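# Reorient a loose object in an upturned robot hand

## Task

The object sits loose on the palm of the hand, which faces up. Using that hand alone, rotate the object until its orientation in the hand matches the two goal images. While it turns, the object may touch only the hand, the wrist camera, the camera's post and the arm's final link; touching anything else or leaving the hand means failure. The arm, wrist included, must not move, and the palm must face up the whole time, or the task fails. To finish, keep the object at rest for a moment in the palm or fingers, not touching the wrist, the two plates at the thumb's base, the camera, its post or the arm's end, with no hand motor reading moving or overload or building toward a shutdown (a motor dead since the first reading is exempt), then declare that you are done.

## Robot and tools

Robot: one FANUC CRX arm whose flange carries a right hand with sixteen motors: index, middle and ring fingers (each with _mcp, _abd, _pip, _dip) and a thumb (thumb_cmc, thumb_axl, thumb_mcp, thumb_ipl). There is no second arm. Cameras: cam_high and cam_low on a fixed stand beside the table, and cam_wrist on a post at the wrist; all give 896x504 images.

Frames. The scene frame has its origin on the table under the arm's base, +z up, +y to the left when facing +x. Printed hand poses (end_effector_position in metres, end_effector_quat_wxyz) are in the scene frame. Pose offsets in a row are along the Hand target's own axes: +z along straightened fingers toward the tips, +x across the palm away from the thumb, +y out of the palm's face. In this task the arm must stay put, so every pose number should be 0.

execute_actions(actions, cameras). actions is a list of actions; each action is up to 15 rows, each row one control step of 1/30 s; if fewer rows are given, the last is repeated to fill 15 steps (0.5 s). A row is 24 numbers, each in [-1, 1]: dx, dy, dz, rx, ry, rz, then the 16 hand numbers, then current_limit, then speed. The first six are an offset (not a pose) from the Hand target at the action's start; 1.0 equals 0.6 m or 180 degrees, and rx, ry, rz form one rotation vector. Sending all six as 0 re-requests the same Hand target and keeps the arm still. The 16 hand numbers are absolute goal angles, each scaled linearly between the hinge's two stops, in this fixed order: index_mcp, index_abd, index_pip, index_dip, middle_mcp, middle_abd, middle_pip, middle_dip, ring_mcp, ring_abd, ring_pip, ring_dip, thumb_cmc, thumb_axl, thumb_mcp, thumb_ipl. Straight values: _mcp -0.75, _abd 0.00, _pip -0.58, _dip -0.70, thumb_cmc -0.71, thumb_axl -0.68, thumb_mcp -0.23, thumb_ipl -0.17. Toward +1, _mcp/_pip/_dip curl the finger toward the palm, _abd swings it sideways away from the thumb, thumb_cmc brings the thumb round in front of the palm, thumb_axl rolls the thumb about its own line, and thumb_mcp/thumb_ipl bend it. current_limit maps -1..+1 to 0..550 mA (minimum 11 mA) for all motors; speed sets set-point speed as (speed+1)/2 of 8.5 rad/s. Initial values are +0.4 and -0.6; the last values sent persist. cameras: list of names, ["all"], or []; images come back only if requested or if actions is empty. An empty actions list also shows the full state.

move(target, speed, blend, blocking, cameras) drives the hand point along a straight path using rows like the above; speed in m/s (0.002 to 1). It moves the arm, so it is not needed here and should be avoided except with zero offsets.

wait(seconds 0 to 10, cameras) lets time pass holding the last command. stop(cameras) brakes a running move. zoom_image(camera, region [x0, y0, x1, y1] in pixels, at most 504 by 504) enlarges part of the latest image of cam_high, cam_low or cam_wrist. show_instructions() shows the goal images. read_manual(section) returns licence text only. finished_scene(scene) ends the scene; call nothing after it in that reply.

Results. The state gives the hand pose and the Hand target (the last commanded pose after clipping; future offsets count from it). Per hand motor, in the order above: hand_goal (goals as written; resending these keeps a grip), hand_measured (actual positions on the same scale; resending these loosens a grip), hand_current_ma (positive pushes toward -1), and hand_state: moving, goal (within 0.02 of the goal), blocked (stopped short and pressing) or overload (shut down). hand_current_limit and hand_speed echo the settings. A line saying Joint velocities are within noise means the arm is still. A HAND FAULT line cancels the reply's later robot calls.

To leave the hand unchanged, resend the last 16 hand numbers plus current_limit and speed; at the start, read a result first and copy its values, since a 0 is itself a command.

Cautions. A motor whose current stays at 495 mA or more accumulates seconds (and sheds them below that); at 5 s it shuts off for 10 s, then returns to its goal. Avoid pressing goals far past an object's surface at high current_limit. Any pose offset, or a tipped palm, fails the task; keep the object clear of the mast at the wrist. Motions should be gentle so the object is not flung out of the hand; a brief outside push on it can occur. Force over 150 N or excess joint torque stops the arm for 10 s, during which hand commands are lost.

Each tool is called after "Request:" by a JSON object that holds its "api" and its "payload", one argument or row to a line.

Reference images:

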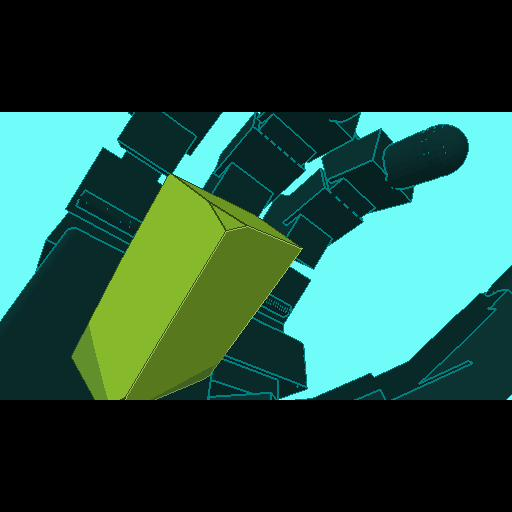

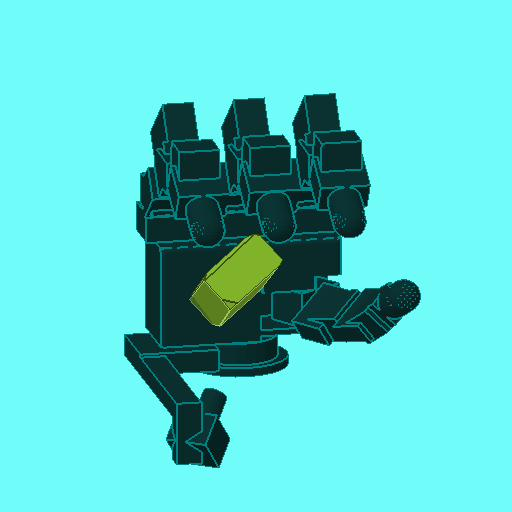

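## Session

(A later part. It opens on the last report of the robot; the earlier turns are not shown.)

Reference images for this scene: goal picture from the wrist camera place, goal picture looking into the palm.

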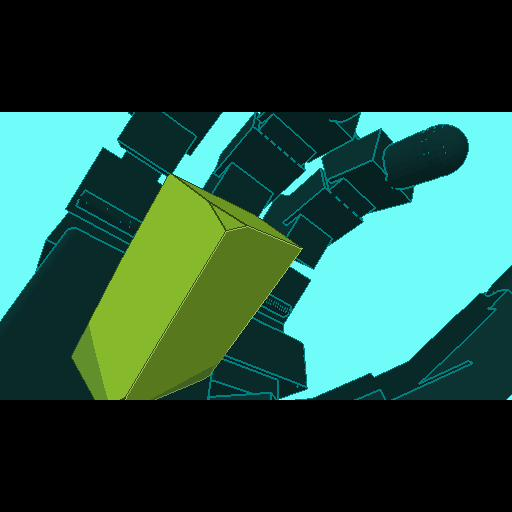

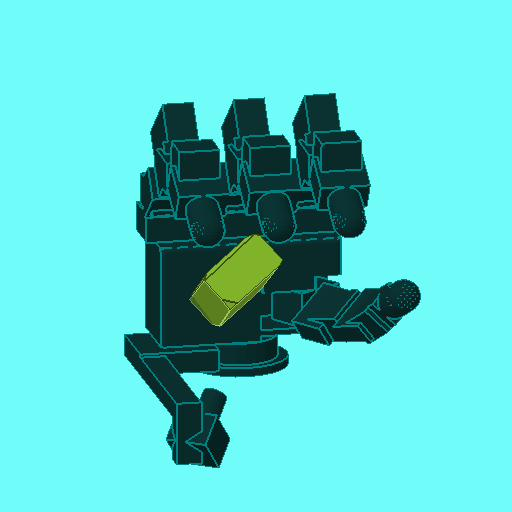

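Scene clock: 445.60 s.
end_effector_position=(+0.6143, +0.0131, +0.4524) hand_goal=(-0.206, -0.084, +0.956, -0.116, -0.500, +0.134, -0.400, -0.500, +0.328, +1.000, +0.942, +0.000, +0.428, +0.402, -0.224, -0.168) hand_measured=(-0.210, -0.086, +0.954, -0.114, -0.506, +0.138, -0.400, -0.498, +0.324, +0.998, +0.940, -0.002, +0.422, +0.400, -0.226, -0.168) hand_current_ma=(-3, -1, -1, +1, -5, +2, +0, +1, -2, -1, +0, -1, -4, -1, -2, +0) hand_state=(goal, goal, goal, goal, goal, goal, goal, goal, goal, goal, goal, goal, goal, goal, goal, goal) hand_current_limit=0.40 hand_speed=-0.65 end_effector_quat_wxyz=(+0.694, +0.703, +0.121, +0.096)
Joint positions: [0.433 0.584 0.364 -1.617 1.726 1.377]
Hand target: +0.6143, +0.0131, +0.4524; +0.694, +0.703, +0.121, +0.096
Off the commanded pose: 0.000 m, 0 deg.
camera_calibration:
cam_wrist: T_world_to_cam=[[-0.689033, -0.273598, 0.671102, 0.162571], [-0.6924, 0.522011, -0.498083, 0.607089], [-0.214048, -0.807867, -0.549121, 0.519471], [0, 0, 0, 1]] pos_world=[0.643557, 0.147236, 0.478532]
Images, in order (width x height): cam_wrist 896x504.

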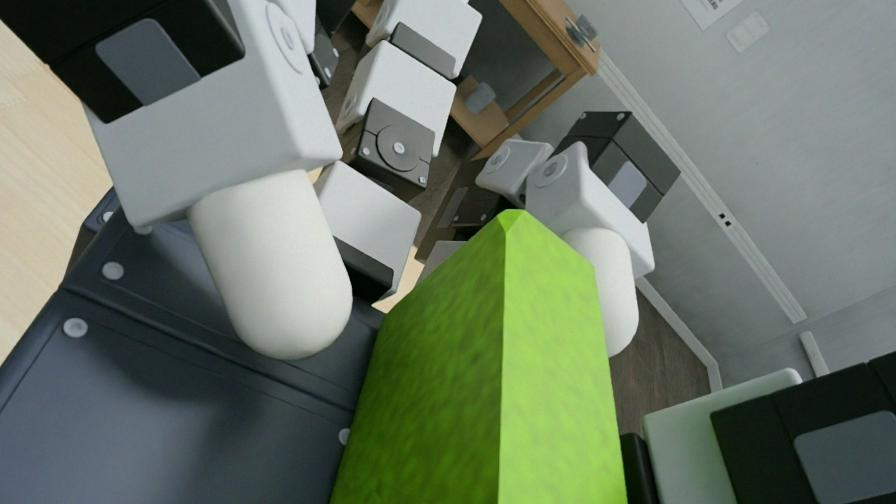

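Request:
{"api": "execute_actions", "payload": {
  "actions": [
    [[0,0,0,0,0,0,-0.2055,-0.0833,0.9562,-0.1159,-0.5,0.1333,-0.40,-0.50,0.3288,1.0,0.9416,0.0,0.7714,0.4012,-0.2247,-0.1676,0.4,-0.85]]
  ],
  "cameras": ["cam_wrist"]
}}

Scene clock: 446.80 s.
end_effector_position=(+0.6143, +0.0131, +0.4524) hand_goal=(-0.206, -0.084, +0.956, -0.116, -0.500, +0.134, -0.400, -0.500, +0.328, +1.000, +0.942, +0.000, +0.772, +0.402, -0.224, -0.168) hand_measured=(-0.210, -0.086, +0.956, -0.114, -0.506, +0.138, -0.400, -0.498, +0.326, +0.998, +0.940, -0.002, +0.762, +0.400, -0.226, -0.168) hand_current_ma=(-3, -1, +0, +1, -5, +2, +0, +1, +0, -1, +0, +0, -8, -1, -1, +0) hand_state=(goal, goal, goal, goal, goal, goal, goal, goal, goal, goal, goal, goal, goal, goal, goal, goal) hand_current_limit=0.40 hand_speed=-0.85 end_effector_quat_wxyz=(+0.694, +0.703, +0.121, +0.096)
Joint positions: [0.433 0.584 0.364 -1.617 1.726 1.377]
Hand target: +0.6143, +0.0131, +0.4524; +0.694, +0.703, +0.121, +0.096
Off the commanded pose: 0.000 m, 0 deg.
camera_calibration:
cam_wrist: T_world_to_cam=[[-0.689033, -0.273598, 0.671102, 0.162571], [-0.6924, 0.522011, -0.498083, 0.607089], [-0.214048, -0.807867, -0.549121, 0.519471], [0, 0, 0, 1]] pos_world=[0.643557, 0.147236, 0.478532]
Images, in order (width x height): cam_wrist 896x504.

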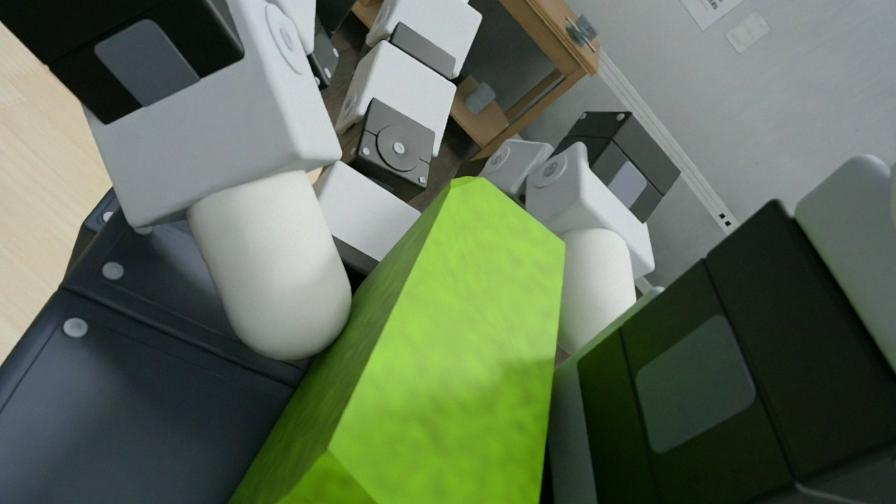

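Request:
{"api": "execute_actions", "payload": {
  "actions": [
    [[0,0,0,0,0,0,-0.5,-0.1333,-0.40,-0.50,0.3973,0.0,-0.4015,-0.5,0.3288,1.0,0.9416,0.0,0.7714,0.4012,-0.2247,-0.1676,0.4,-0.5]],
    [[0,0,0,0,0,0,-0.5,-0.1333,-0.40,-0.50,0.3973,-1.0,-0.4015,0.029,0.3288,1.0,0.9416,0.0,0.7714,0.4012,-0.2247,-0.1676,0.4,-0.5]],
    [[0,0,0,0,0,0,-0.5,-0.1333,-0.40,-0.50,0.3973,-1.0,-0.273,0.4638,0.3288,1.0,0.9416,0.0,0.7714,0.4012,-0.2247,-0.1676,0.4,-0.6]]
  ],
  "cameras": ["cam_wrist"]
}}

Scene clock: 452.77 s.
end_effector_position=(+0.6143, +0.0131, +0.4524) hand_goal=(-0.500, -0.134, -0.400, -0.500, +0.398, -1.000, -0.274, +0.464, +0.328, +1.000, +0.942, +0.000, +0.772, +0.402, -0.224, -0.168) hand_measured=(-0.508, -0.130, -0.400, -0.498, +0.394, -1.000, -0.276, +0.462, +0.326, +0.998, +0.940, -0.002, +0.762, +0.400, -0.226, -0.168) hand_current_ma=(-7, +1, +0, +1, -3, +0, -1, -1, +0, -1, +0, +0, -8, -1, -1, +0) hand_state=(goal, goal, goal, goal, goal, goal, goal, goal, goal, goal, goal, goal, goal, goal, goal, goal) hand_current_limit=0.40 hand_speed=-0.60 end_effector_quat_wxyz=(+0.694, +0.703, +0.121, +0.096)
Joint positions: [0.433 0.584 0.364 -1.617 1.726 1.377]
Hand target: +0.6143, +0.0131, +0.4524; +0.694, +0.703, +0.121, +0.096
Off the commanded pose: 0.000 m, 0 deg.
camera_calibration:
cam_wrist: T_world_to_cam=[[-0.689033, -0.273598, 0.671102, 0.162571], [-0.6924, 0.522011, -0.498083, 0.607089], [-0.214048, -0.807867, -0.549121, 0.519471], [0, 0, 0, 1]] pos_world=[0.643557, 0.147236, 0.478532]
Images, in order (width x height): cam_wrist 896x504.

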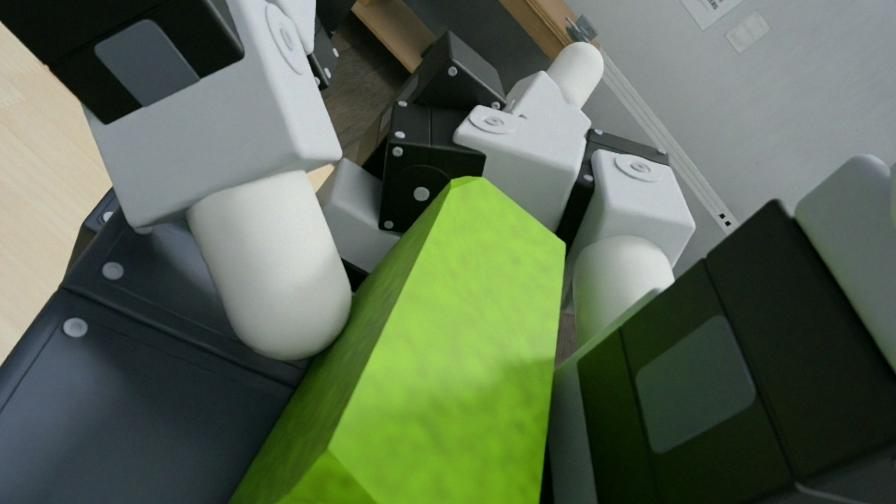

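Request:
{"api": "execute_actions", "payload": {
  "actions": [
    [[0,0,0,0,0,0,-0.5,-0.1333,-0.40,-0.50,0.3973,-1.0,-0.273,0.7203,0.3288,1.0,0.9416,0.0,0.7714,0.4012,-0.2247,-0.1676,0.4,-0.8]],
    [[0,0,0,0,0,0,-0.5,-0.1333,-0.40,-0.50,0.3973,-0.5,-0.1693,0.7565,0.3288,1.0,0.9416,0.0,0.7714,0.4012,-0.2247,-0.1676,0.4,-0.86]]
  ],
  "cameras": ["cam_wrist"]
}}

Scene clock: 454.73 s.
end_effector_position=(+0.6143, +0.0131, +0.4524) hand_goal=(-0.500, -0.134, -0.400, -0.500, +0.398, -0.500, -0.170, +0.756, +0.328, +1.000, +0.942, +0.000, +0.772, +0.402, -0.224, -0.168) hand_measured=(-0.508, -0.130, -0.400, -0.498, +0.390, -0.540, -0.224, +0.726, +0.356, +0.962, +0.920, -0.002, +0.754, +0.402, -0.224, -0.168) hand_current_ma=(-7, +1, +0, +1, -8, -57, -111, -47, +44, -54, -30, -1, -21, +0, +0, +0) hand_state=(goal, goal, goal, goal, goal, blocked, blocked, blocked, blocked, blocked, blocked, goal, goal, goal, goal, goal) hand_current_limit=0.40 hand_speed=-0.86 end_effector_quat_wxyz=(+0.694, +0.703, +0.121, +0.096)
Joint positions: [0.433 0.584 0.364 -1.617 1.726 1.377]
Hand target: +0.6143, +0.0131, +0.4524; +0.694, +0.703, +0.121, +0.096
Off the commanded pose: 0.000 m, 0 deg.
camera_calibration:
cam_wrist: T_world_to_cam=[[-0.689033, -0.273598, 0.671102, 0.162571], [-0.6924, 0.522011, -0.498083, 0.607089], [-0.214048, -0.807867, -0.549121, 0.519471], [0, 0, 0, 1]] pos_world=[0.643557, 0.147236, 0.478532]
Images, in order (width x height): cam_wrist 896x504.

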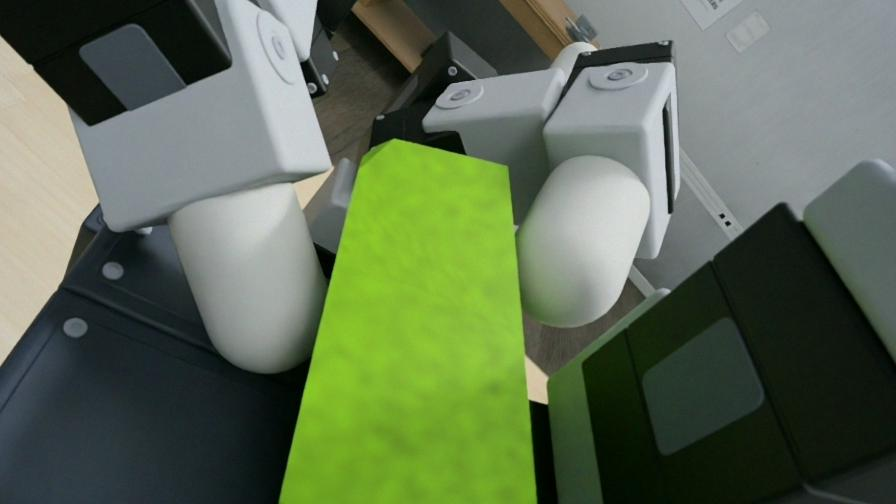

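Request:
{"api": "execute_actions", "payload": {
  "actions": [
    [[0,0,0,0,0,0,-0.5,-0.1333,-0.40,-0.50,0.3973,-0.53,-0.20,0.74,0.3767,0.6667,0.9328,-0.2739,0.7714,0.4012,-0.2247,-0.1676,0.4,-0.88]]
  ],
  "cameras": ["cam_wrist"]
}}

Scene clock: 456.87 s.
end_effector_position=(+0.6143, +0.0131, +0.4524) hand_goal=(-0.500, -0.134, -0.400, -0.500, +0.398, -0.530, -0.200, +0.740, +0.376, +0.666, +0.932, -0.274, +0.772, +0.402, -0.224, -0.168) hand_measured=(-0.508, -0.130, -0.400, -0.498, +0.394, -0.538, -0.202, +0.738, +0.374, +0.670, +0.930, -0.270, +0.772, +0.402, -0.224, -0.168) hand_current_ma=(-7, +1, +0, +1, -2, -4, -1, -1, -1, +2, +0, +2, +0, +0, +0, +0) hand_state=(goal, goal, goal, goal, goal, goal, goal, goal, goal, goal, goal, goal, goal, goal, goal, goal) hand_current_limit=0.40 hand_speed=-0.88 end_effector_quat_wxyz=(+0.694, +0.703, +0.121, +0.096)
Joint positions: [0.433 0.584 0.364 -1.617 1.726 1.377]
Hand target: +0.6143, +0.0131, +0.4524; +0.694, +0.703, +0.121, +0.096
Off the commanded pose: 0.000 m, 0 deg.
camera_calibration:
cam_wrist: T_world_to_cam=[[-0.689033, -0.273598, 0.671102, 0.162571], [-0.6924, 0.522011, -0.498083, 0.607089], [-0.214048, -0.807867, -0.549121, 0.519471], [0, 0, 0, 1]] pos_world=[0.643557, 0.147236, 0.478532]
Images, in order (width x height): cam_wrist 896x504.

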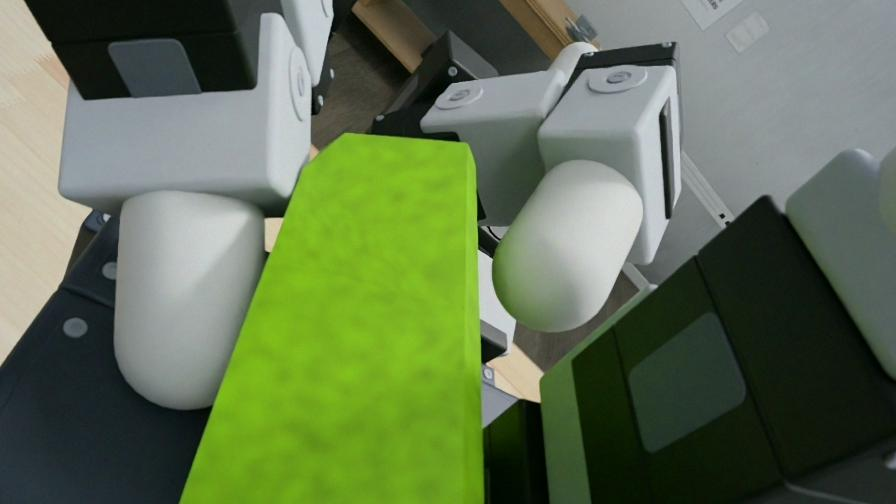

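Request:
{"api": "execute_actions", "payload": {
  "actions": [
    [[0,0,0,0,0,0,-0.5,-0.1333,-0.40,-0.50,0.3973,-0.53,-0.20,0.74,0.4315,-0.15,0.7328,0.0014,0.7714,0.4012,-0.2247,-0.1676,0.4,-0.88]]
  ],
  "cameras": ["cam_wrist"]
}}

Scene clock: 461.37 s.
end_effector_position=(+0.6143, +0.0131, +0.4524) hand_goal=(-0.500, -0.134, -0.400, -0.500, +0.398, -0.530, -0.200, +0.740, +0.432, -0.150, +0.732, +0.002, +0.772, +0.402, -0.224, -0.168) hand_measured=(-0.508, -0.130, -0.400, -0.498, +0.394, -0.538, -0.202, +0.738, +0.430, -0.146, +0.738, +0.000, +0.772, +0.402, -0.224, -0.168) hand_current_ma=(-7, +1, +0, +1, -2, -4, -1, -1, -1, +1, +5, -1, +0, +0, +0, +0) hand_state=(goal, goal, goal, goal, goal, goal, goal, goal, goal, goal, goal, goal, goal, goal, goal, goal) hand_current_limit=0.40 hand_speed=-0.88 end_effector_quat_wxyz=(+0.694, +0.703, +0.121, +0.096)
Joint positions: [0.433 0.584 0.364 -1.617 1.726 1.377]
Hand target: +0.6143, +0.0131, +0.4524; +0.694, +0.703, +0.121, +0.096
Off the commanded pose: 0.000 m, 0 deg.
camera_calibration:
cam_wrist: T_world_to_cam=[[-0.689033, -0.273598, 0.671102, 0.162571], [-0.6924, 0.522011, -0.498083, 0.607089], [-0.214048, -0.807867, -0.549121, 0.519471], [0, 0, 0, 1]] pos_world=[0.643557, 0.147236, 0.478532]
Images, in order (width x height): cam_wrist 896x504.

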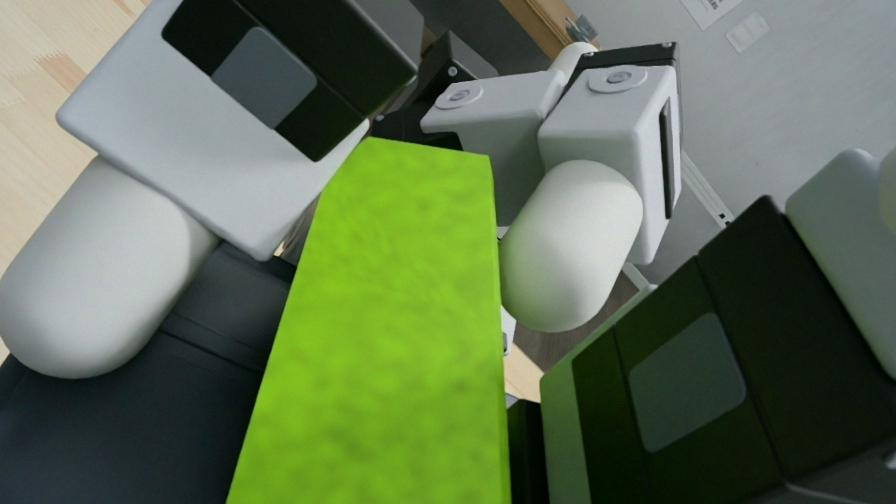

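Request:
{"api": "execute_actions", "payload": {
  "actions": [
    [[0,0,0,0,0,0,-0.5,-0.1333,-0.40,-0.50,0.3973,-0.53,-0.20,0.74,0.3767,0.6667,0.9328,-0.2739,0.7714,0.4012,-0.2247,-0.1676,0.4,-0.85]]
  ],
  "cameras": ["cam_wrist"]
}}

Scene clock: 465.97 s.
end_effector_position=(+0.6143, +0.0131, +0.4524) hand_goal=(-0.500, -0.134, -0.400, -0.500, +0.398, -0.530, -0.200, +0.740, +0.376, +0.666, +0.932, -0.274, +0.772, +0.402, -0.224, -0.168) hand_measured=(-0.508, -0.130, -0.400, -0.498, +0.394, -0.538, -0.202, +0.738, +0.374, +0.664, +0.932, -0.270, +0.772, +0.402, -0.224, -0.168) hand_current_ma=(-7, +1, +0, +1, -2, -4, -1, -1, -1, -1, +0, +2, +0, +0, +0, +0) hand_state=(goal, goal, goal, goal, goal, goal, goal, goal, goal, goal, goal, goal, goal, goal, goal, goal) hand_current_limit=0.40 hand_speed=-0.85 end_effector_quat_wxyz=(+0.694, +0.703, +0.121, +0.096)
Joint positions: [0.433 0.584 0.364 -1.617 1.726 1.377]
Hand target: +0.6143, +0.0131, +0.4524; +0.694, +0.703, +0.121, +0.096
Off the commanded pose: 0.000 m, 0 deg.
camera_calibration:
cam_wrist: T_world_to_cam=[[-0.689033, -0.273598, 0.671102, 0.162571], [-0.6924, 0.522011, -0.498083, 0.607089], [-0.214048, -0.807867, -0.549121, 0.519471], [0, 0, 0, 1]] pos_world=[0.643557, 0.147236, 0.478532]
Images, in order (width x height): cam_wrist 896x504.

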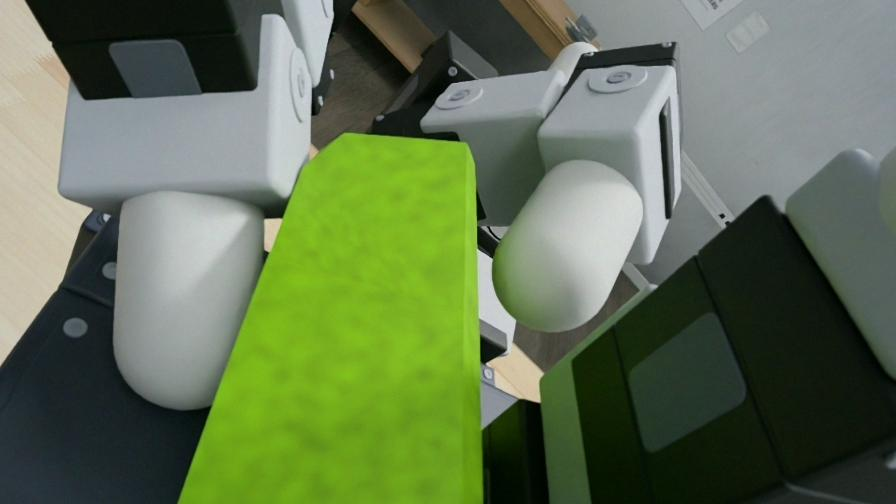

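Request:
{"api": "execute_actions", "payload": {
  "actions": [
    [[0,0,0,0,0,0,-0.5,-0.1333,-0.40,-0.50,0.3973,-0.53,-0.20,0.74,0.4452,0.6667,0.7737,-0.0435,0.7714,0.4012,-0.2247,-0.1676,0.4,-0.78]],
    [[0,0,0,0,0,0,-0.5,-0.1333,-0.40,-0.50,0.3973,-0.53,-0.20,0.74,0.5123,0.6667,0.6044,0.1710,0.7714,0.4012,-0.2247,-0.1676,0.4,-0.78]],
    [[0,0,0,0,0,0,-0.5,-0.1333,-0.40,-0.50,0.3973,-0.53,-0.20,0.74,0.5630,0.6667,0.4715,0.3188,0.7714,0.4012,-0.2247,-0.1676,0.4,-0.78]]
  ],
  "cameras": ["cam_wrist"]
}}

Scene clock: 468.80 s.
end_effector_position=(+0.6143, +0.0131, +0.4524) hand_goal=(-0.500, -0.134, -0.400, -0.500, +0.398, -0.530, -0.200, +0.740, +0.562, +0.666, +0.472, +0.318, +0.772, +0.402, -0.224, -0.168) hand_measured=(-0.508, -0.130, -0.400, -0.498, +0.394, -0.538, -0.202, +0.738, +0.564, +0.666, +0.478, +0.316, +0.772, +0.402, -0.224, -0.168) hand_current_ma=(-7, +1, +0, +1, -2, -4, -1, -1, +0, +0, +4, -1, +0, +0, +0, +0) hand_state=(goal, goal, goal, goal, goal, goal, goal, goal, goal, goal, goal, goal, goal, goal, goal, goal) hand_current_limit=0.40 hand_speed=-0.78 end_effector_quat_wxyz=(+0.694, +0.703, +0.121, +0.096)
Joint positions: [0.433 0.584 0.364 -1.617 1.726 1.377]
Hand target: +0.6143, +0.0131, +0.4524; +0.694, +0.703, +0.121, +0.096
Off the commanded pose: 0.000 m, 0 deg.
camera_calibration:
cam_wrist: T_world_to_cam=[[-0.689033, -0.273598, 0.671102, 0.162571], [-0.6924, 0.522011, -0.498083, 0.607089], [-0.214048, -0.807867, -0.549121, 0.519471], [0, 0, 0, 1]] pos_world=[0.643557, 0.147236, 0.478532]
Images, in order (width x height): cam_wrist 896x504.

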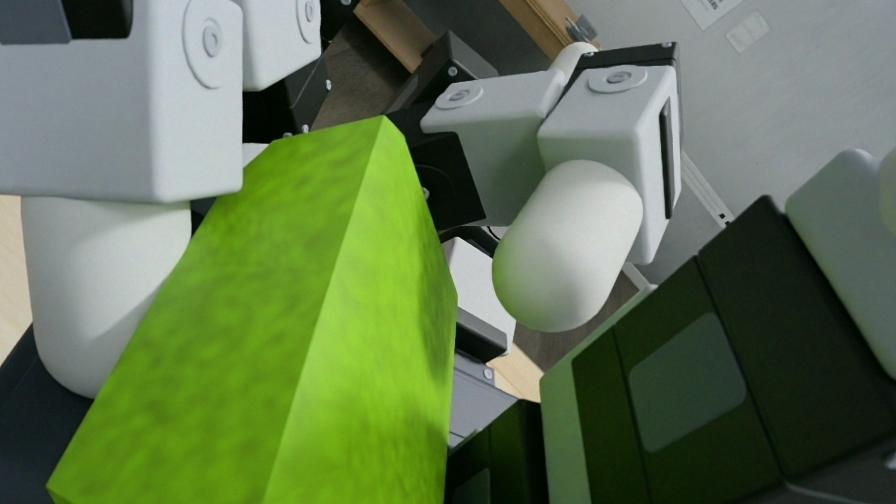

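Request:
{"api": "execute_actions", "payload": {
  "actions": [
    [[0,0,0,0,0,0,-0.5,-0.1333,-0.40,-0.50,0.3973,-0.53,-0.20,0.74,0.6137,0.6667,0.3387,0.4594,0.7714,0.4012,-0.2247,-0.1676,0.4,-0.78]],
    [[0,0,0,0,0,0,-0.5,-0.1333,-0.40,-0.50,0.3973,-0.53,-0.20,0.74,0.6685,0.6667,0.2073,0.5826,0.7714,0.4012,-0.2247,-0.1676,0.4,-0.8]],
    [[0,0,0,0,0,0,-0.5,-0.1333,-0.40,-0.50,0.3973,-0.53,-0.20,0.74,0.7233,0.6667,0.0745,0.6971,0.7714,0.4012,-0.2247,-0.1676,0.4,-0.82]]
  ],
  "cameras": ["cam_wrist"]
}}

Scene clock: 470.97 s.
end_effector_position=(+0.6143, +0.0131, +0.4524) hand_goal=(-0.500, -0.134, -0.400, -0.500, +0.398, -0.530, -0.200, +0.740, +0.724, +0.666, +0.074, +0.698, +0.772, +0.402, -0.224, -0.168) hand_measured=(-0.508, -0.130, -0.400, -0.498, +0.394, -0.538, -0.202, +0.738, +0.726, +0.666, +0.082, +0.696, +0.772, +0.402, -0.224, -0.168) hand_current_ma=(-7, +1, +0, +1, -2, -4, -1, -1, +2, +0, +6, -1, +0, +0, +0, +0) hand_state=(goal, goal, goal, goal, goal, goal, goal, goal, goal, goal, goal, goal, goal, goal, goal, goal) hand_current_limit=0.40 hand_speed=-0.82 end_effector_quat_wxyz=(+0.694, +0.703, +0.121, +0.096)
Joint positions: [0.433 0.584 0.364 -1.617 1.726 1.377]
Hand target: +0.6143, +0.0131, +0.4524; +0.694, +0.703, +0.121, +0.096
Off the commanded pose: 0.000 m, 0 deg.
camera_calibration:
cam_wrist: T_world_to_cam=[[-0.689033, -0.273598, 0.671102, 0.162571], [-0.6924, 0.522011, -0.498083, 0.607089], [-0.214048, -0.807867, -0.549121, 0.519471], [0, 0, 0, 1]] pos_world=[0.643557, 0.147236, 0.478532]
Images, in order (width x height): cam_wrist 896x504.

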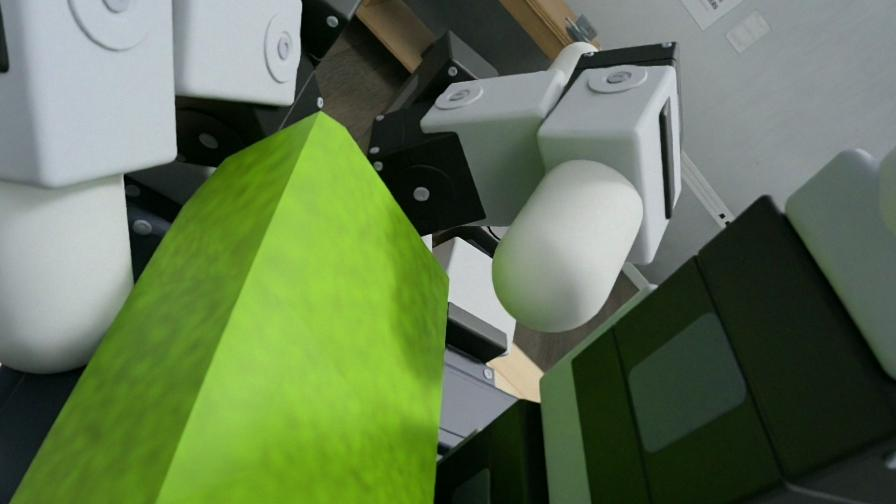

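Request:
{"api": "execute_actions", "payload": {
  "actions": [
    [[0,0,0,0,0,0,-0.5,-0.1333,-0.40,-0.50,0.3973,-0.53,-0.20,0.74,0.7863,0.6667,-0.0774,0.8116,0.7714,0.4012,-0.2247,-0.1676,0.4,-0.85]],
    [[0,0,0,0,0,0,-0.5,-0.1333,-0.40,-0.50,0.3973,-0.53,-0.20,0.74,0.8493,0.6667,-0.2307,0.9203,0.7714,0.4012,-0.2247,-0.1676,0.4,-0.85]]
  ],
  "cameras": ["cam_wrist"]
}}

Scene clock: 472.40 s.
end_effector_position=(+0.6143, +0.0131, +0.4524) hand_goal=(-0.500, -0.134, -0.400, -0.500, +0.398, -0.530, -0.200, +0.740, +0.850, +0.666, -0.230, +0.920, +0.772, +0.402, -0.224, -0.168) hand_measured=(-0.508, -0.130, -0.400, -0.498, +0.394, -0.536, -0.202, +0.738, +0.790, +0.666, -0.224, +0.918, +0.772, +0.402, -0.224, -0.168) hand_current_ma=(-7, +1, +0, +1, -2, -4, -1, -1, -138, +0, +4, -1, +0, +0, +0, +0) hand_state=(goal, goal, goal, goal, goal, goal, goal, goal, blocked, goal, goal, goal, goal, goal, goal, goal) hand_current_limit=0.40 hand_speed=-0.85 end_effector_quat_wxyz=(+0.694, +0.703, +0.121, +0.096)
Joint positions: [0.433 0.584 0.364 -1.617 1.726 1.377]
Hand target: +0.6143, +0.0131, +0.4524; +0.694, +0.703, +0.121, +0.096
Off the commanded pose: 0.000 m, 0 deg.
camera_calibration:
cam_wrist: T_world_to_cam=[[-0.689033, -0.273598, 0.671102, 0.162571], [-0.6924, 0.522011, -0.498083, 0.607089], [-0.214048, -0.807867, -0.549121, 0.519471], [0, 0, 0, 1]] pos_world=[0.643557, 0.147236, 0.478532]
Images, in order (width x height): cam_wrist 896x504.

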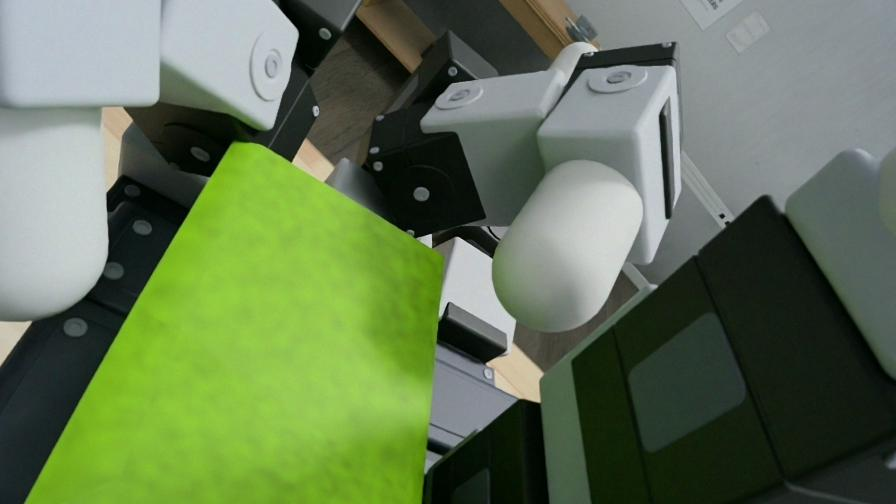

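Request:
{"api": "execute_actions", "payload": {
  "actions": [
    [[0,0,0,0,0,0,-0.5,-0.1333,-0.40,-0.50,-0.50,0.1333,-0.40,-0.50,0.6945,0.6667,0.2073,0.4319,0.2857,0.4012,-0.2247,-0.1676,0.4,-0.65]],
    [[0,0,0,0,0,0,-0.5,-0.1333,-0.40,-0.50,-0.50,0.1333,-0.40,-0.50,0.5986,0.6667,0.4672,0.1754,0.2857,0.4012,-0.2247,-0.1676,0.4,-0.75]]
  ],
  "cameras": ["cam_wrist"]
}}

Scene clock: 483.57 s.
end_effector_position=(+0.6143, +0.0131, +0.4524) hand_goal=(-0.500, -0.134, -0.400, -0.500, -0.500, +0.134, -0.400, -0.500, +0.598, +0.666, +0.468, +0.176, +0.286, +0.402, -0.224, -0.168) hand_measured=(-0.508, -0.130, -0.400, -0.498, -0.506, +0.132, -0.400, -0.498, +0.600, +0.666, +0.462, +0.178, +0.286, +0.402, -0.224, -0.168) hand_current_ma=(-7, +1, +0, +1, -5, -1, +0, +1, +1, +0, -4, +1, +0, +0, +0, +0) hand_state=(goal, goal, goal, goal, goal, goal, goal, goal, goal, goal, goal, goal, goal, goal, goal, goal) hand_current_limit=0.40 hand_speed=-0.75 end_effector_quat_wxyz=(+0.694, +0.703, +0.121, +0.096)
Joint positions: [0.433 0.584 0.364 -1.617 1.726 1.377]
Hand target: +0.6143, +0.0131, +0.4524; +0.694, +0.703, +0.121, +0.096
Off the commanded pose: 0.000 m, 0 deg.
camera_calibration:
cam_wrist: T_world_to_cam=[[-0.689033, -0.273598, 0.671102, 0.162571], [-0.6924, 0.522011, -0.498083, 0.607089], [-0.214048, -0.807867, -0.549121, 0.519471], [0, 0, 0, 1]] pos_world=[0.643557, 0.147236, 0.478532]
Images, in order (width x height): cam_wrist 896x504.

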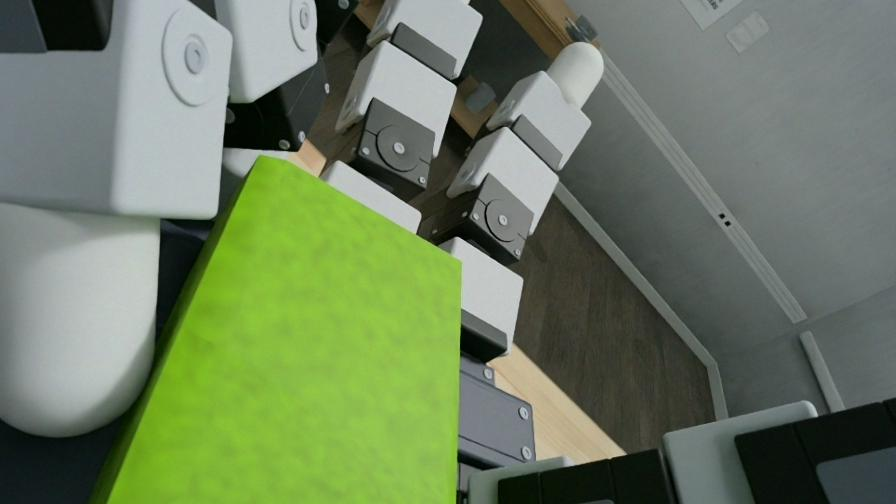

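Request:
{"api": "execute_actions", "payload": {
  "actions": [
    [[0,0,0,0,0,0,-0.5,-0.1333,-0.40,-0.50,-0.50,0.1333,-0.40,-0.50,0.5068,0.6667,0.7693,-0.1971,0.2857,0.4012,-0.2247,-0.1676,0.4,-0.8]]
  ],
  "cameras": ["cam_wrist"]
}}

Scene clock: 486.27 s.
end_effector_position=(+0.6143, +0.0131, +0.4524) hand_goal=(-0.500, -0.134, -0.400, -0.500, -0.500, +0.134, -0.400, -0.500, +0.506, +0.666, +0.770, -0.198, +0.286, +0.402, -0.224, -0.168) hand_measured=(-0.508, -0.130, -0.400, -0.498, -0.506, +0.132, -0.400, -0.498, +0.508, +0.666, +0.770, -0.194, +0.286, +0.402, -0.224, -0.168) hand_current_ma=(-7, +1, +0, +1, -5, -1, +0, +1, +1, +0, +0, +2, +0, +0, +0, +0) hand_state=(goal, goal, goal, goal, goal, goal, goal, goal, goal, goal, goal, goal, goal, goal, goal, goal) hand_current_limit=0.40 hand_speed=-0.80 end_effector_quat_wxyz=(+0.694, +0.703, +0.121, +0.096)
Joint positions: [0.433 0.584 0.364 -1.617 1.726 1.377]
Hand target: +0.6143, +0.0131, +0.4524; +0.694, +0.703, +0.121, +0.096
Off the commanded pose: 0.000 m, 0 deg.
camera_calibration:
cam_wrist: T_world_to_cam=[[-0.689033, -0.273598, 0.671102, 0.162571], [-0.6924, 0.522011, -0.498083, 0.607089], [-0.214048, -0.807867, -0.549121, 0.519471], [0, 0, 0, 1]] pos_world=[0.643557, 0.147236, 0.478532]
Images, in order (width x height): cam_wrist 896x504.

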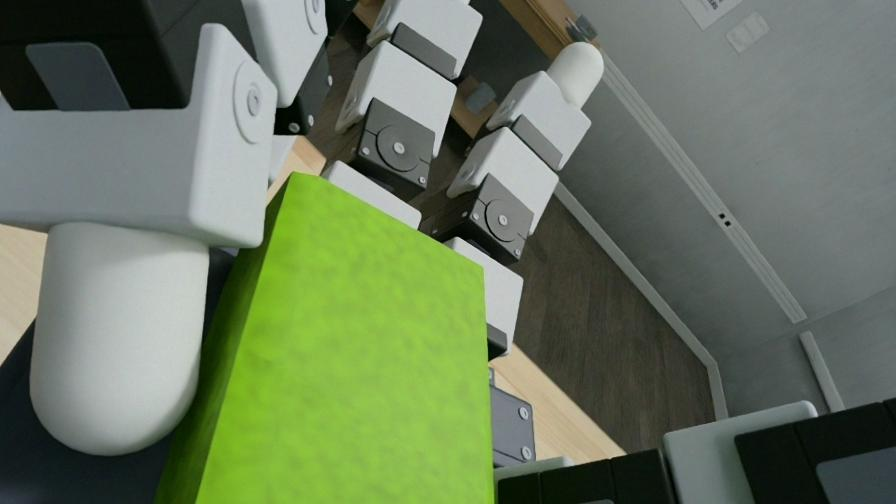

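Request:
{"api": "execute_actions", "payload": {
  "actions": [
    [[0,0,0,0,0,0,0.2877,-1.0,-0.4015,-0.5,-0.50,0.1333,-0.40,-0.50,0.5068,0.6667,0.7693,-0.1971,0.2857,0.4012,-0.2247,-0.1676,0.4,-0.55]],
    [[0,0,0,0,0,0,0.3973,-1.0,0.2993,0.1739,-0.50,0.1333,-0.40,-0.50,0.5068,0.6667,0.7693,-0.1971,0.2857,0.4012,-0.2247,-0.1676,0.4,-0.55]],
    [[0,0,0,0,0,0,0.4904,-1.0,0.6102,0.6942,-0.50,0.1333,-0.40,-0.50,0.5068,0.6667,0.7693,-0.1971,0.2857,0.4012,-0.2247,-0.1676,0.4,-0.7]]
  ],
  "cameras": ["cam_wrist"]
}}

Scene clock: 491.43 s.
end_effector_position=(+0.6143, +0.0131, +0.4524) hand_goal=(+0.490, -1.000, +0.610, +0.694, -0.500, +0.134, -0.400, -0.500, +0.506, +0.666, +0.770, -0.198, +0.286, +0.402, -0.224, -0.168) hand_measured=(+0.404, -1.000, +0.146, +0.178, -0.506, +0.132, -0.400, -0.498, +0.508, +0.666, +0.770, -0.194, +0.346, +0.412, -0.206, -0.170) hand_current_ma=(-238, +0, -385, -385, -5, -1, +0, +1, +1, +0, +0, +2, +134, +13, +31, -2) hand_state=(blocked, goal, blocked, blocked, goal, goal, goal, goal, goal, goal, goal, goal, blocked, goal, goal, goal) hand_current_limit=0.40 hand_speed=-0.70 end_effector_quat_wxyz=(+0.694, +0.703, +0.121, +0.096)
Joint positions: [0.433 0.584 0.364 -1.617 1.726 1.377]
Hand target: +0.6143, +0.0131, +0.4524; +0.694, +0.703, +0.121, +0.096
Off the commanded pose: 0.000 m, 0 deg.
camera_calibration:
cam_wrist: T_world_to_cam=[[-0.689033, -0.273598, 0.671102, 0.162571], [-0.6924, 0.522011, -0.498083, 0.607089], [-0.214048, -0.807867, -0.549121, 0.519471], [0, 0, 0, 1]] pos_world=[0.643557, 0.147236, 0.478532]
Images, in order (width x height): cam_wrist 896x504.

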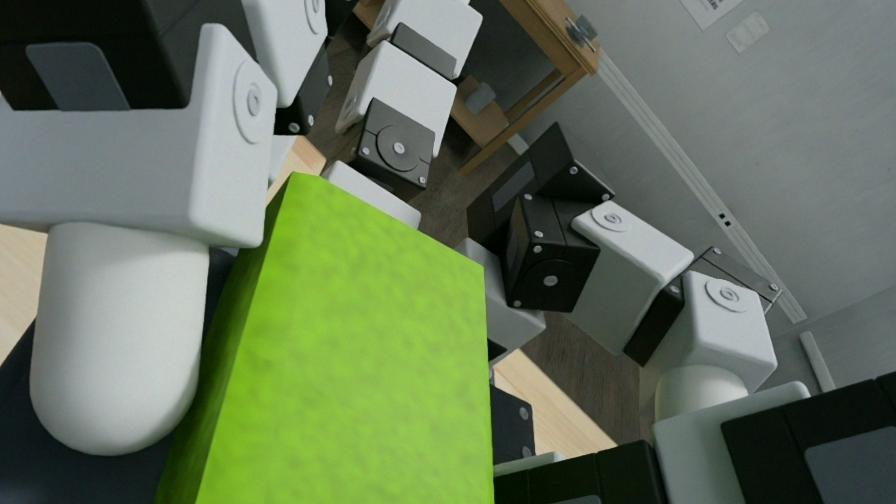

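Request:
{"api": "execute_actions", "payload": {
  "actions": [
    [[0,0,0,0,0,0,0.3973,-1.0,-0.4015,-0.5,-0.50,0.1333,-0.40,-0.50,0.5068,0.6667,0.7693,-0.1971,0.2857,0.4012,-0.2247,-0.1676,0.4,-0.6]],
    [[0,0,0,0,0,0,0.3973,-1.0,-0.4015,-0.5,-0.50,0.1333,-0.40,-0.50,0.5068,0.6667,0.7693,-0.1971,-0.7143,0.4012,-0.2247,-0.1676,0.4,-0.55]],
    [[0,0,0,0,0,0,0.3973,-1.0,0.2993,0.1739,-0.50,0.1333,-0.40,-0.50,0.5068,0.6667,0.7693,-0.1971,-0.7143,0.4012,-0.2247,-0.1676,0.4,-0.55]],
    [[0,0,0,0,0,0,0.4904,-1.0,0.6102,0.6942,-0.50,0.1333,-0.40,-0.50,0.5068,0.6667,0.7693,-0.1971,-0.7143,0.4012,-0.2247,-0.1676,0.4,-0.7]]
  ],
  "cameras": ["cam_wrist"]
}}

Scene clock: 494.57 s.
end_effector_position=(+0.6143, +0.0131, +0.4524) hand_goal=(+0.490, -1.000, +0.610, +0.694, -0.500, +0.134, -0.400, -0.500, +0.506, +0.666, +0.770, -0.198, -0.714, +0.402, -0.224, -0.168) hand_measured=(+0.488, -1.000, +0.608, +0.692, -0.506, +0.132, -0.400, -0.498, +0.508, +0.666, +0.770, -0.194, -0.722, +0.404, -0.226, -0.170) hand_current_ma=(-1, +0, -1, -1, -5, -1, +0, +1, +1, +0, +0, +2, -6, +1, -2, -1) hand_state=(goal, goal, goal, goal, goal, goal, goal, goal, goal, goal, goal, goal, goal, goal, goal, goal) hand_current_limit=0.40 hand_speed=-0.70 end_effector_quat_wxyz=(+0.694, +0.703, +0.121, +0.096)
Joint positions: [0.433 0.584 0.364 -1.617 1.726 1.377]
Hand target: +0.6143, +0.0131, +0.4524; +0.694, +0.703, +0.121, +0.096
Off the commanded pose: 0.000 m, 0 deg.
camera_calibration:
cam_wrist: T_world_to_cam=[[-0.689033, -0.273598, 0.671102, 0.162571], [-0.6924, 0.522011, -0.498083, 0.607089], [-0.214048, -0.807867, -0.549121, 0.519471], [0, 0, 0, 1]] pos_world=[0.643557, 0.147236, 0.478532]
Images, in order (width x height): cam_wrist 896x504.

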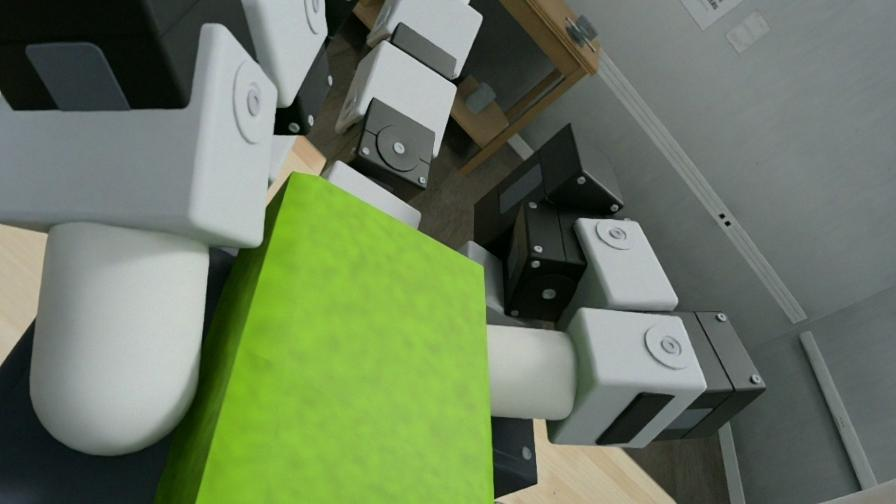

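Request:
{"api": "execute_actions", "payload": {
  "actions": [
    [[0,0,0,0,0,0,0.3918,-1.0,0.8569,0.3812,-0.50,0.1333,-0.40,-0.50,0.5068,0.6667,0.7693,-0.1971,-0.7143,0.4012,-0.2247,-0.1676,0.4,-0.85]]
  ],
  "cameras": ["cam_wrist"]
}}

Scene clock: 495.70 s.
end_effector_position=(+0.6143, +0.0131, +0.4524) hand_goal=(+0.392, -1.000, +0.856, +0.382, -0.500, +0.134, -0.400, -0.500, +0.506, +0.666, +0.770, -0.198, -0.714, +0.402, -0.224, -0.168) hand_measured=(+0.356, -1.000, +0.842, +0.452, -0.506, +0.132, -0.400, -0.498, +0.508, +0.666, +0.742, -0.202, -0.722, +0.404, -0.226, -0.170) hand_current_ma=(-64, +0, -16, +160, -5, -1, +0, +1, +1, +0, -40, -3, -6, +1, -2, -1) hand_state=(blocked, goal, goal, blocked, goal, goal, goal, goal, goal, goal, blocked, goal, goal, goal, goal, goal) hand_current_limit=0.40 hand_speed=-0.85 end_effector_quat_wxyz=(+0.694, +0.703, +0.121, +0.096)
Joint positions: [0.433 0.584 0.364 -1.617 1.726 1.377]
Hand target: +0.6143, +0.0131, +0.4524; +0.694, +0.703, +0.121, +0.096
Off the commanded pose: 0.000 m, 0 deg.
camera_calibration:
cam_wrist: T_world_to_cam=[[-0.689033, -0.273598, 0.671102, 0.162571], [-0.6924, 0.522011, -0.498083, 0.607089], [-0.214048, -0.807867, -0.549121, 0.519471], [0, 0, 0, 1]] pos_world=[0.643557, 0.147236, 0.478532]
Images, in order (width x height): cam_wrist 896x504.

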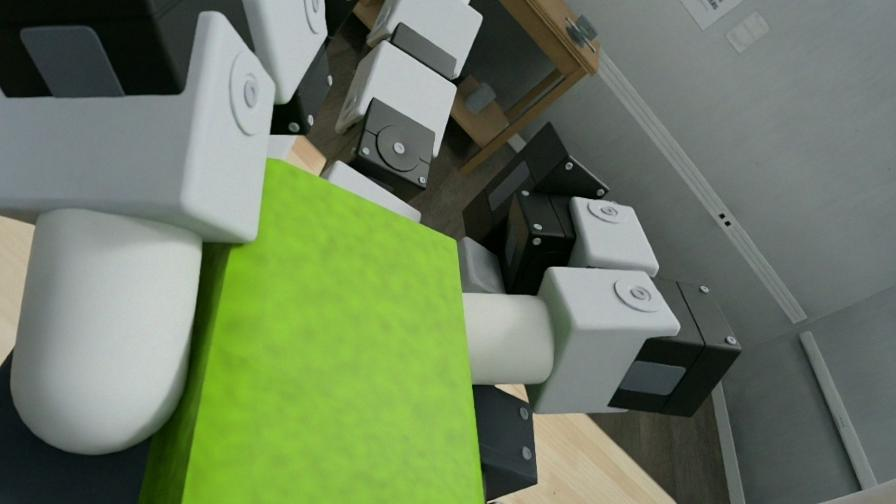

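Request:
{"api": "execute_actions", "payload": {
  "actions": [
    [[0,0,0,0,0,0,0.3918,-1.0,0.8569,0.3812,-0.50,0.1333,-0.40,-0.50,0.5534,1.0,0.6584,-0.0304,-0.7143,0.4012,-0.2247,-0.1676,0.4,-0.8]],
    [[0,0,0,0,0,0,0.3466,-1.0,0.9766,0.2130,-0.50,0.1333,-0.40,-0.50,0.5534,1.0,0.6584,-0.0304,-0.7143,0.4012,-0.2247,-0.1676,0.4,-0.85]]
  ],
  "cameras": ["cam_wrist"]
}}

Scene clock: 498.20 s.
end_effector_position=(+0.6143, +0.0131, +0.4524) hand_goal=(+0.346, -1.000, +0.976, +0.212, -0.500, +0.134, -0.400, -0.500, +0.554, +1.000, +0.658, -0.030, -0.714, +0.402, -0.224, -0.168) hand_measured=(+0.322, -0.998, +0.988, +0.274, -0.506, +0.132, -0.400, -0.498, +0.570, +0.994, +0.620, -0.054, -0.722, +0.404, -0.226, -0.170) hand_current_ma=(-38, +1, +13, +137, -5, -1, +0, +1, +18, -3, -63, -33, -6, +1, -2, -1) hand_state=(blocked, goal, goal, blocked, goal, goal, goal, goal, goal, goal, blocked, blocked, goal, goal, goal, goal) hand_current_limit=0.40 hand_speed=-0.85 end_effector_quat_wxyz=(+0.694, +0.703, +0.121, +0.096)
Joint positions: [0.433 0.584 0.364 -1.617 1.726 1.377]
Hand target: +0.6143, +0.0131, +0.4524; +0.694, +0.703, +0.121, +0.096
Off the commanded pose: 0.000 m, 0 deg.
camera_calibration:
cam_wrist: T_world_to_cam=[[-0.689033, -0.273598, 0.671102, 0.162571], [-0.6924, 0.522011, -0.498083, 0.607089], [-0.214048, -0.807867, -0.549121, 0.519471], [0, 0, 0, 1]] pos_world=[0.643557, 0.147236, 0.478532]
Images, in order (width x height): cam_wrist 896x504.

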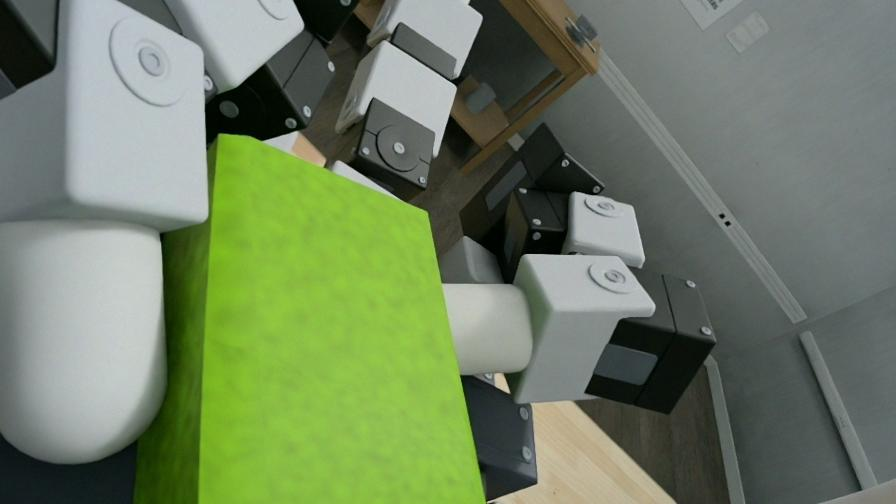

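Request:
{"api": "execute_actions", "payload": {
  "actions": [
    [[0,0,0,0,0,0,0.3466,-1.0,0.9766,0.2130,-0.50,0.1333,-0.40,-0.50,0.5096,1.0,0.9051,-0.3536,-0.7143,0.4012,-0.2247,-0.1676,0.4,-0.85]]
  ],
  "cameras": ["cam_wrist"]
}}

Scene clock: 500.10 s.
end_effector_position=(+0.6143, +0.0131, +0.4524) hand_goal=(+0.346, -1.000, +0.976, +0.212, -0.500, +0.134, -0.400, -0.500, +0.510, +1.000, +0.906, -0.354, -0.714, +0.402, -0.224, -0.168) hand_measured=(+0.318, -0.992, +0.988, +0.272, -0.506, +0.132, -0.400, -0.498, +0.518, +1.000, +0.788, -0.370, -0.722, +0.404, -0.226, -0.170) hand_current_ma=(-43, +5, +12, +129, -5, -1, +0, +1, +7, +0, -352, -17, -6, +1, -2, -1) hand_state=(blocked, goal, goal, blocked, goal, goal, goal, goal, goal, goal, blocked, goal, goal, goal, goal, goal) hand_current_limit=0.40 hand_speed=-0.85 end_effector_quat_wxyz=(+0.694, +0.703, +0.121, +0.096)
Joint positions: [0.433 0.584 0.364 -1.617 1.726 1.377]
Hand target: +0.6143, +0.0131, +0.4524; +0.694, +0.703, +0.121, +0.096
Off the commanded pose: 0.000 m, 0 deg.
camera_calibration:
cam_wrist: T_world_to_cam=[[-0.689033, -0.273598, 0.671102, 0.162571], [-0.6924, 0.522011, -0.498083, 0.607089], [-0.214048, -0.807867, -0.549121, 0.519471], [0, 0, 0, 1]] pos_world=[0.643557, 0.147236, 0.478532]
Images, in order (width x height): cam_wrist 896x504.

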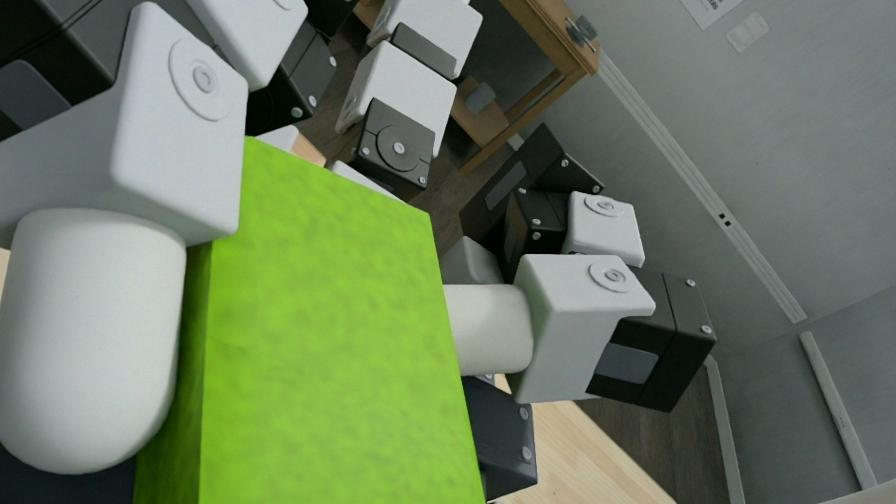

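Request:
{"api": "execute_actions", "payload": {
  "actions": [
    [[0,0,0,0,0,0,0.2822,-1.0,0.9883,0.38,-0.50,0.1333,-0.40,-0.50,0.5342,1.0,0.6380,0.1406,-0.7143,0.4012,-0.2247,-0.1676,0.4,-0.85]],
    [[0,0,0,0,0,0,0.2342,-1.0,0.9990,0.45,-0.50,0.1333,-0.40,-0.50,0.5342,1.0,0.5650,0.3739,-0.7143,0.4012,-0.2247,-0.1676,0.4,-0.85]]
  ],
  "cameras": ["cam_wrist"]
}}

Scene clock: 503.50 s.
end_effector_position=(+0.6143, +0.0131, +0.4524) hand_goal=(+0.234, -1.000, +0.998, +0.450, -0.500, +0.134, -0.400, -0.500, +0.534, +1.000, +0.564, +0.374, -0.714, +0.402, -0.224, -0.168) hand_measured=(+0.216, -0.998, +1.000, +0.474, -0.506, +0.132, -0.400, -0.498, +0.546, +1.000, +0.506, +0.290, -0.722, +0.404, -0.226, -0.170) hand_current_ma=(-22, +1, +1, +35, -5, -1, +0, +1, +12, +0, -119, -217, -6, +1, -2, -1) hand_state=(goal, goal, goal, blocked, goal, goal, goal, goal, goal, goal, blocked, blocked, goal, goal, goal, goal) hand_current_limit=0.40 hand_speed=-0.85 end_effector_quat_wxyz=(+0.694, +0.703, +0.121, +0.096)
Joint positions: [0.433 0.584 0.364 -1.617 1.726 1.377]
Hand target: +0.6143, +0.0131, +0.4524; +0.694, +0.703, +0.121, +0.096
Off the commanded pose: 0.000 m, 0 deg.
camera_calibration:
cam_wrist: T_world_to_cam=[[-0.689033, -0.273598, 0.671102, 0.162571], [-0.6924, 0.522011, -0.498083, 0.607089], [-0.214048, -0.807867, -0.549121, 0.519471], [0, 0, 0, 1]] pos_world=[0.643557, 0.147236, 0.478532]
Images, in order (width x height): cam_wrist 896x504.

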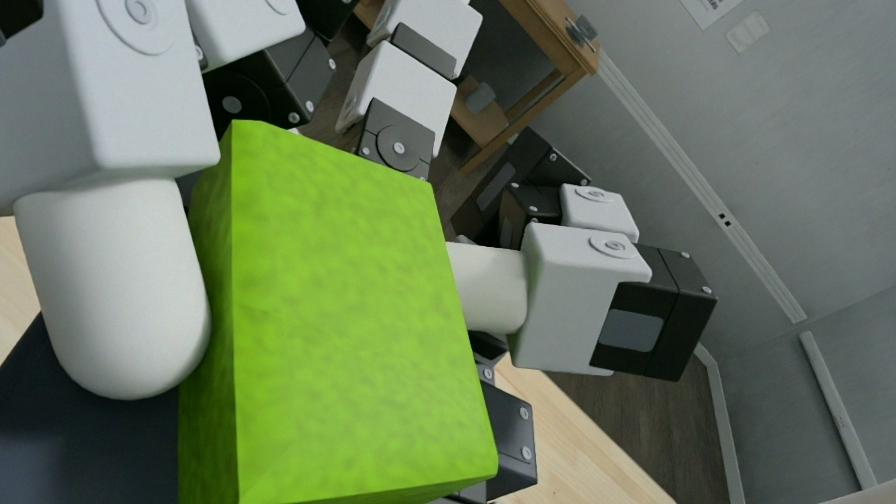

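Request:
{"api": "execute_actions", "payload": {
  "actions": [
    [[0,0,0,0,0,0,0.2342,-1.0,0.9990,0.43,-0.50,0.1333,-0.40,-0.50,0.5151,1.0,0.6788,0.2609,-0.7143,0.4012,-0.2247,-0.1676,0.4,-0.85]]
  ],
  "cameras": ["cam_wrist"]
}}

Scene clock: 507.00 s.
end_effector_position=(+0.6143, +0.0131, +0.4524) hand_goal=(+0.234, -1.000, +0.998, +0.430, -0.500, +0.134, -0.400, -0.500, +0.516, +1.000, +0.678, +0.260, -0.714, +0.402, -0.224, -0.168) hand_measured=(+0.216, -0.998, +1.000, +0.474, -0.506, +0.132, -0.400, -0.498, +0.536, +1.000, +0.548, +0.226, -0.722, +0.404, -0.226, -0.170) hand_current_ma=(-23, +1, +1, +83, -5, -1, +0, +1, +28, +0, -385, -57, -6, +1, -2, -1) hand_state=(goal, goal, goal, blocked, goal, goal, goal, goal, blocked, goal, blocked, blocked, goal, goal, goal, goal) hand_current_limit=0.40 hand_speed=-0.85 end_effector_quat_wxyz=(+0.694, +0.703, +0.121, +0.096)
Joint positions: [0.433 0.584 0.364 -1.617 1.726 1.377]
Hand target: +0.6143, +0.0131, +0.4524; +0.694, +0.703, +0.121, +0.096
Off the commanded pose: 0.000 m, 0 deg.
camera_calibration:
cam_wrist: T_world_to_cam=[[-0.689033, -0.273598, 0.671102, 0.162571], [-0.6924, 0.522011, -0.498083, 0.607089], [-0.214048, -0.807867, -0.549121, 0.519471], [0, 0, 0, 1]] pos_world=[0.643557, 0.147236, 0.478532]
Images, in order (width x height): cam_wrist 896x504.

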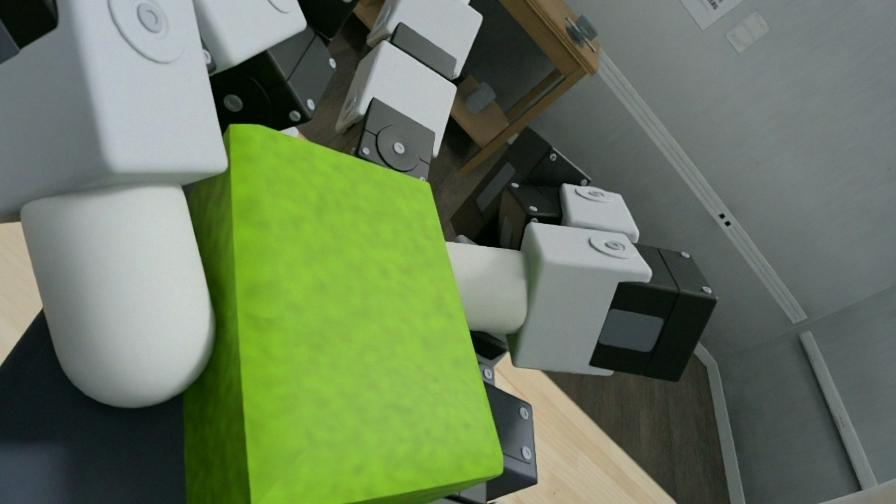

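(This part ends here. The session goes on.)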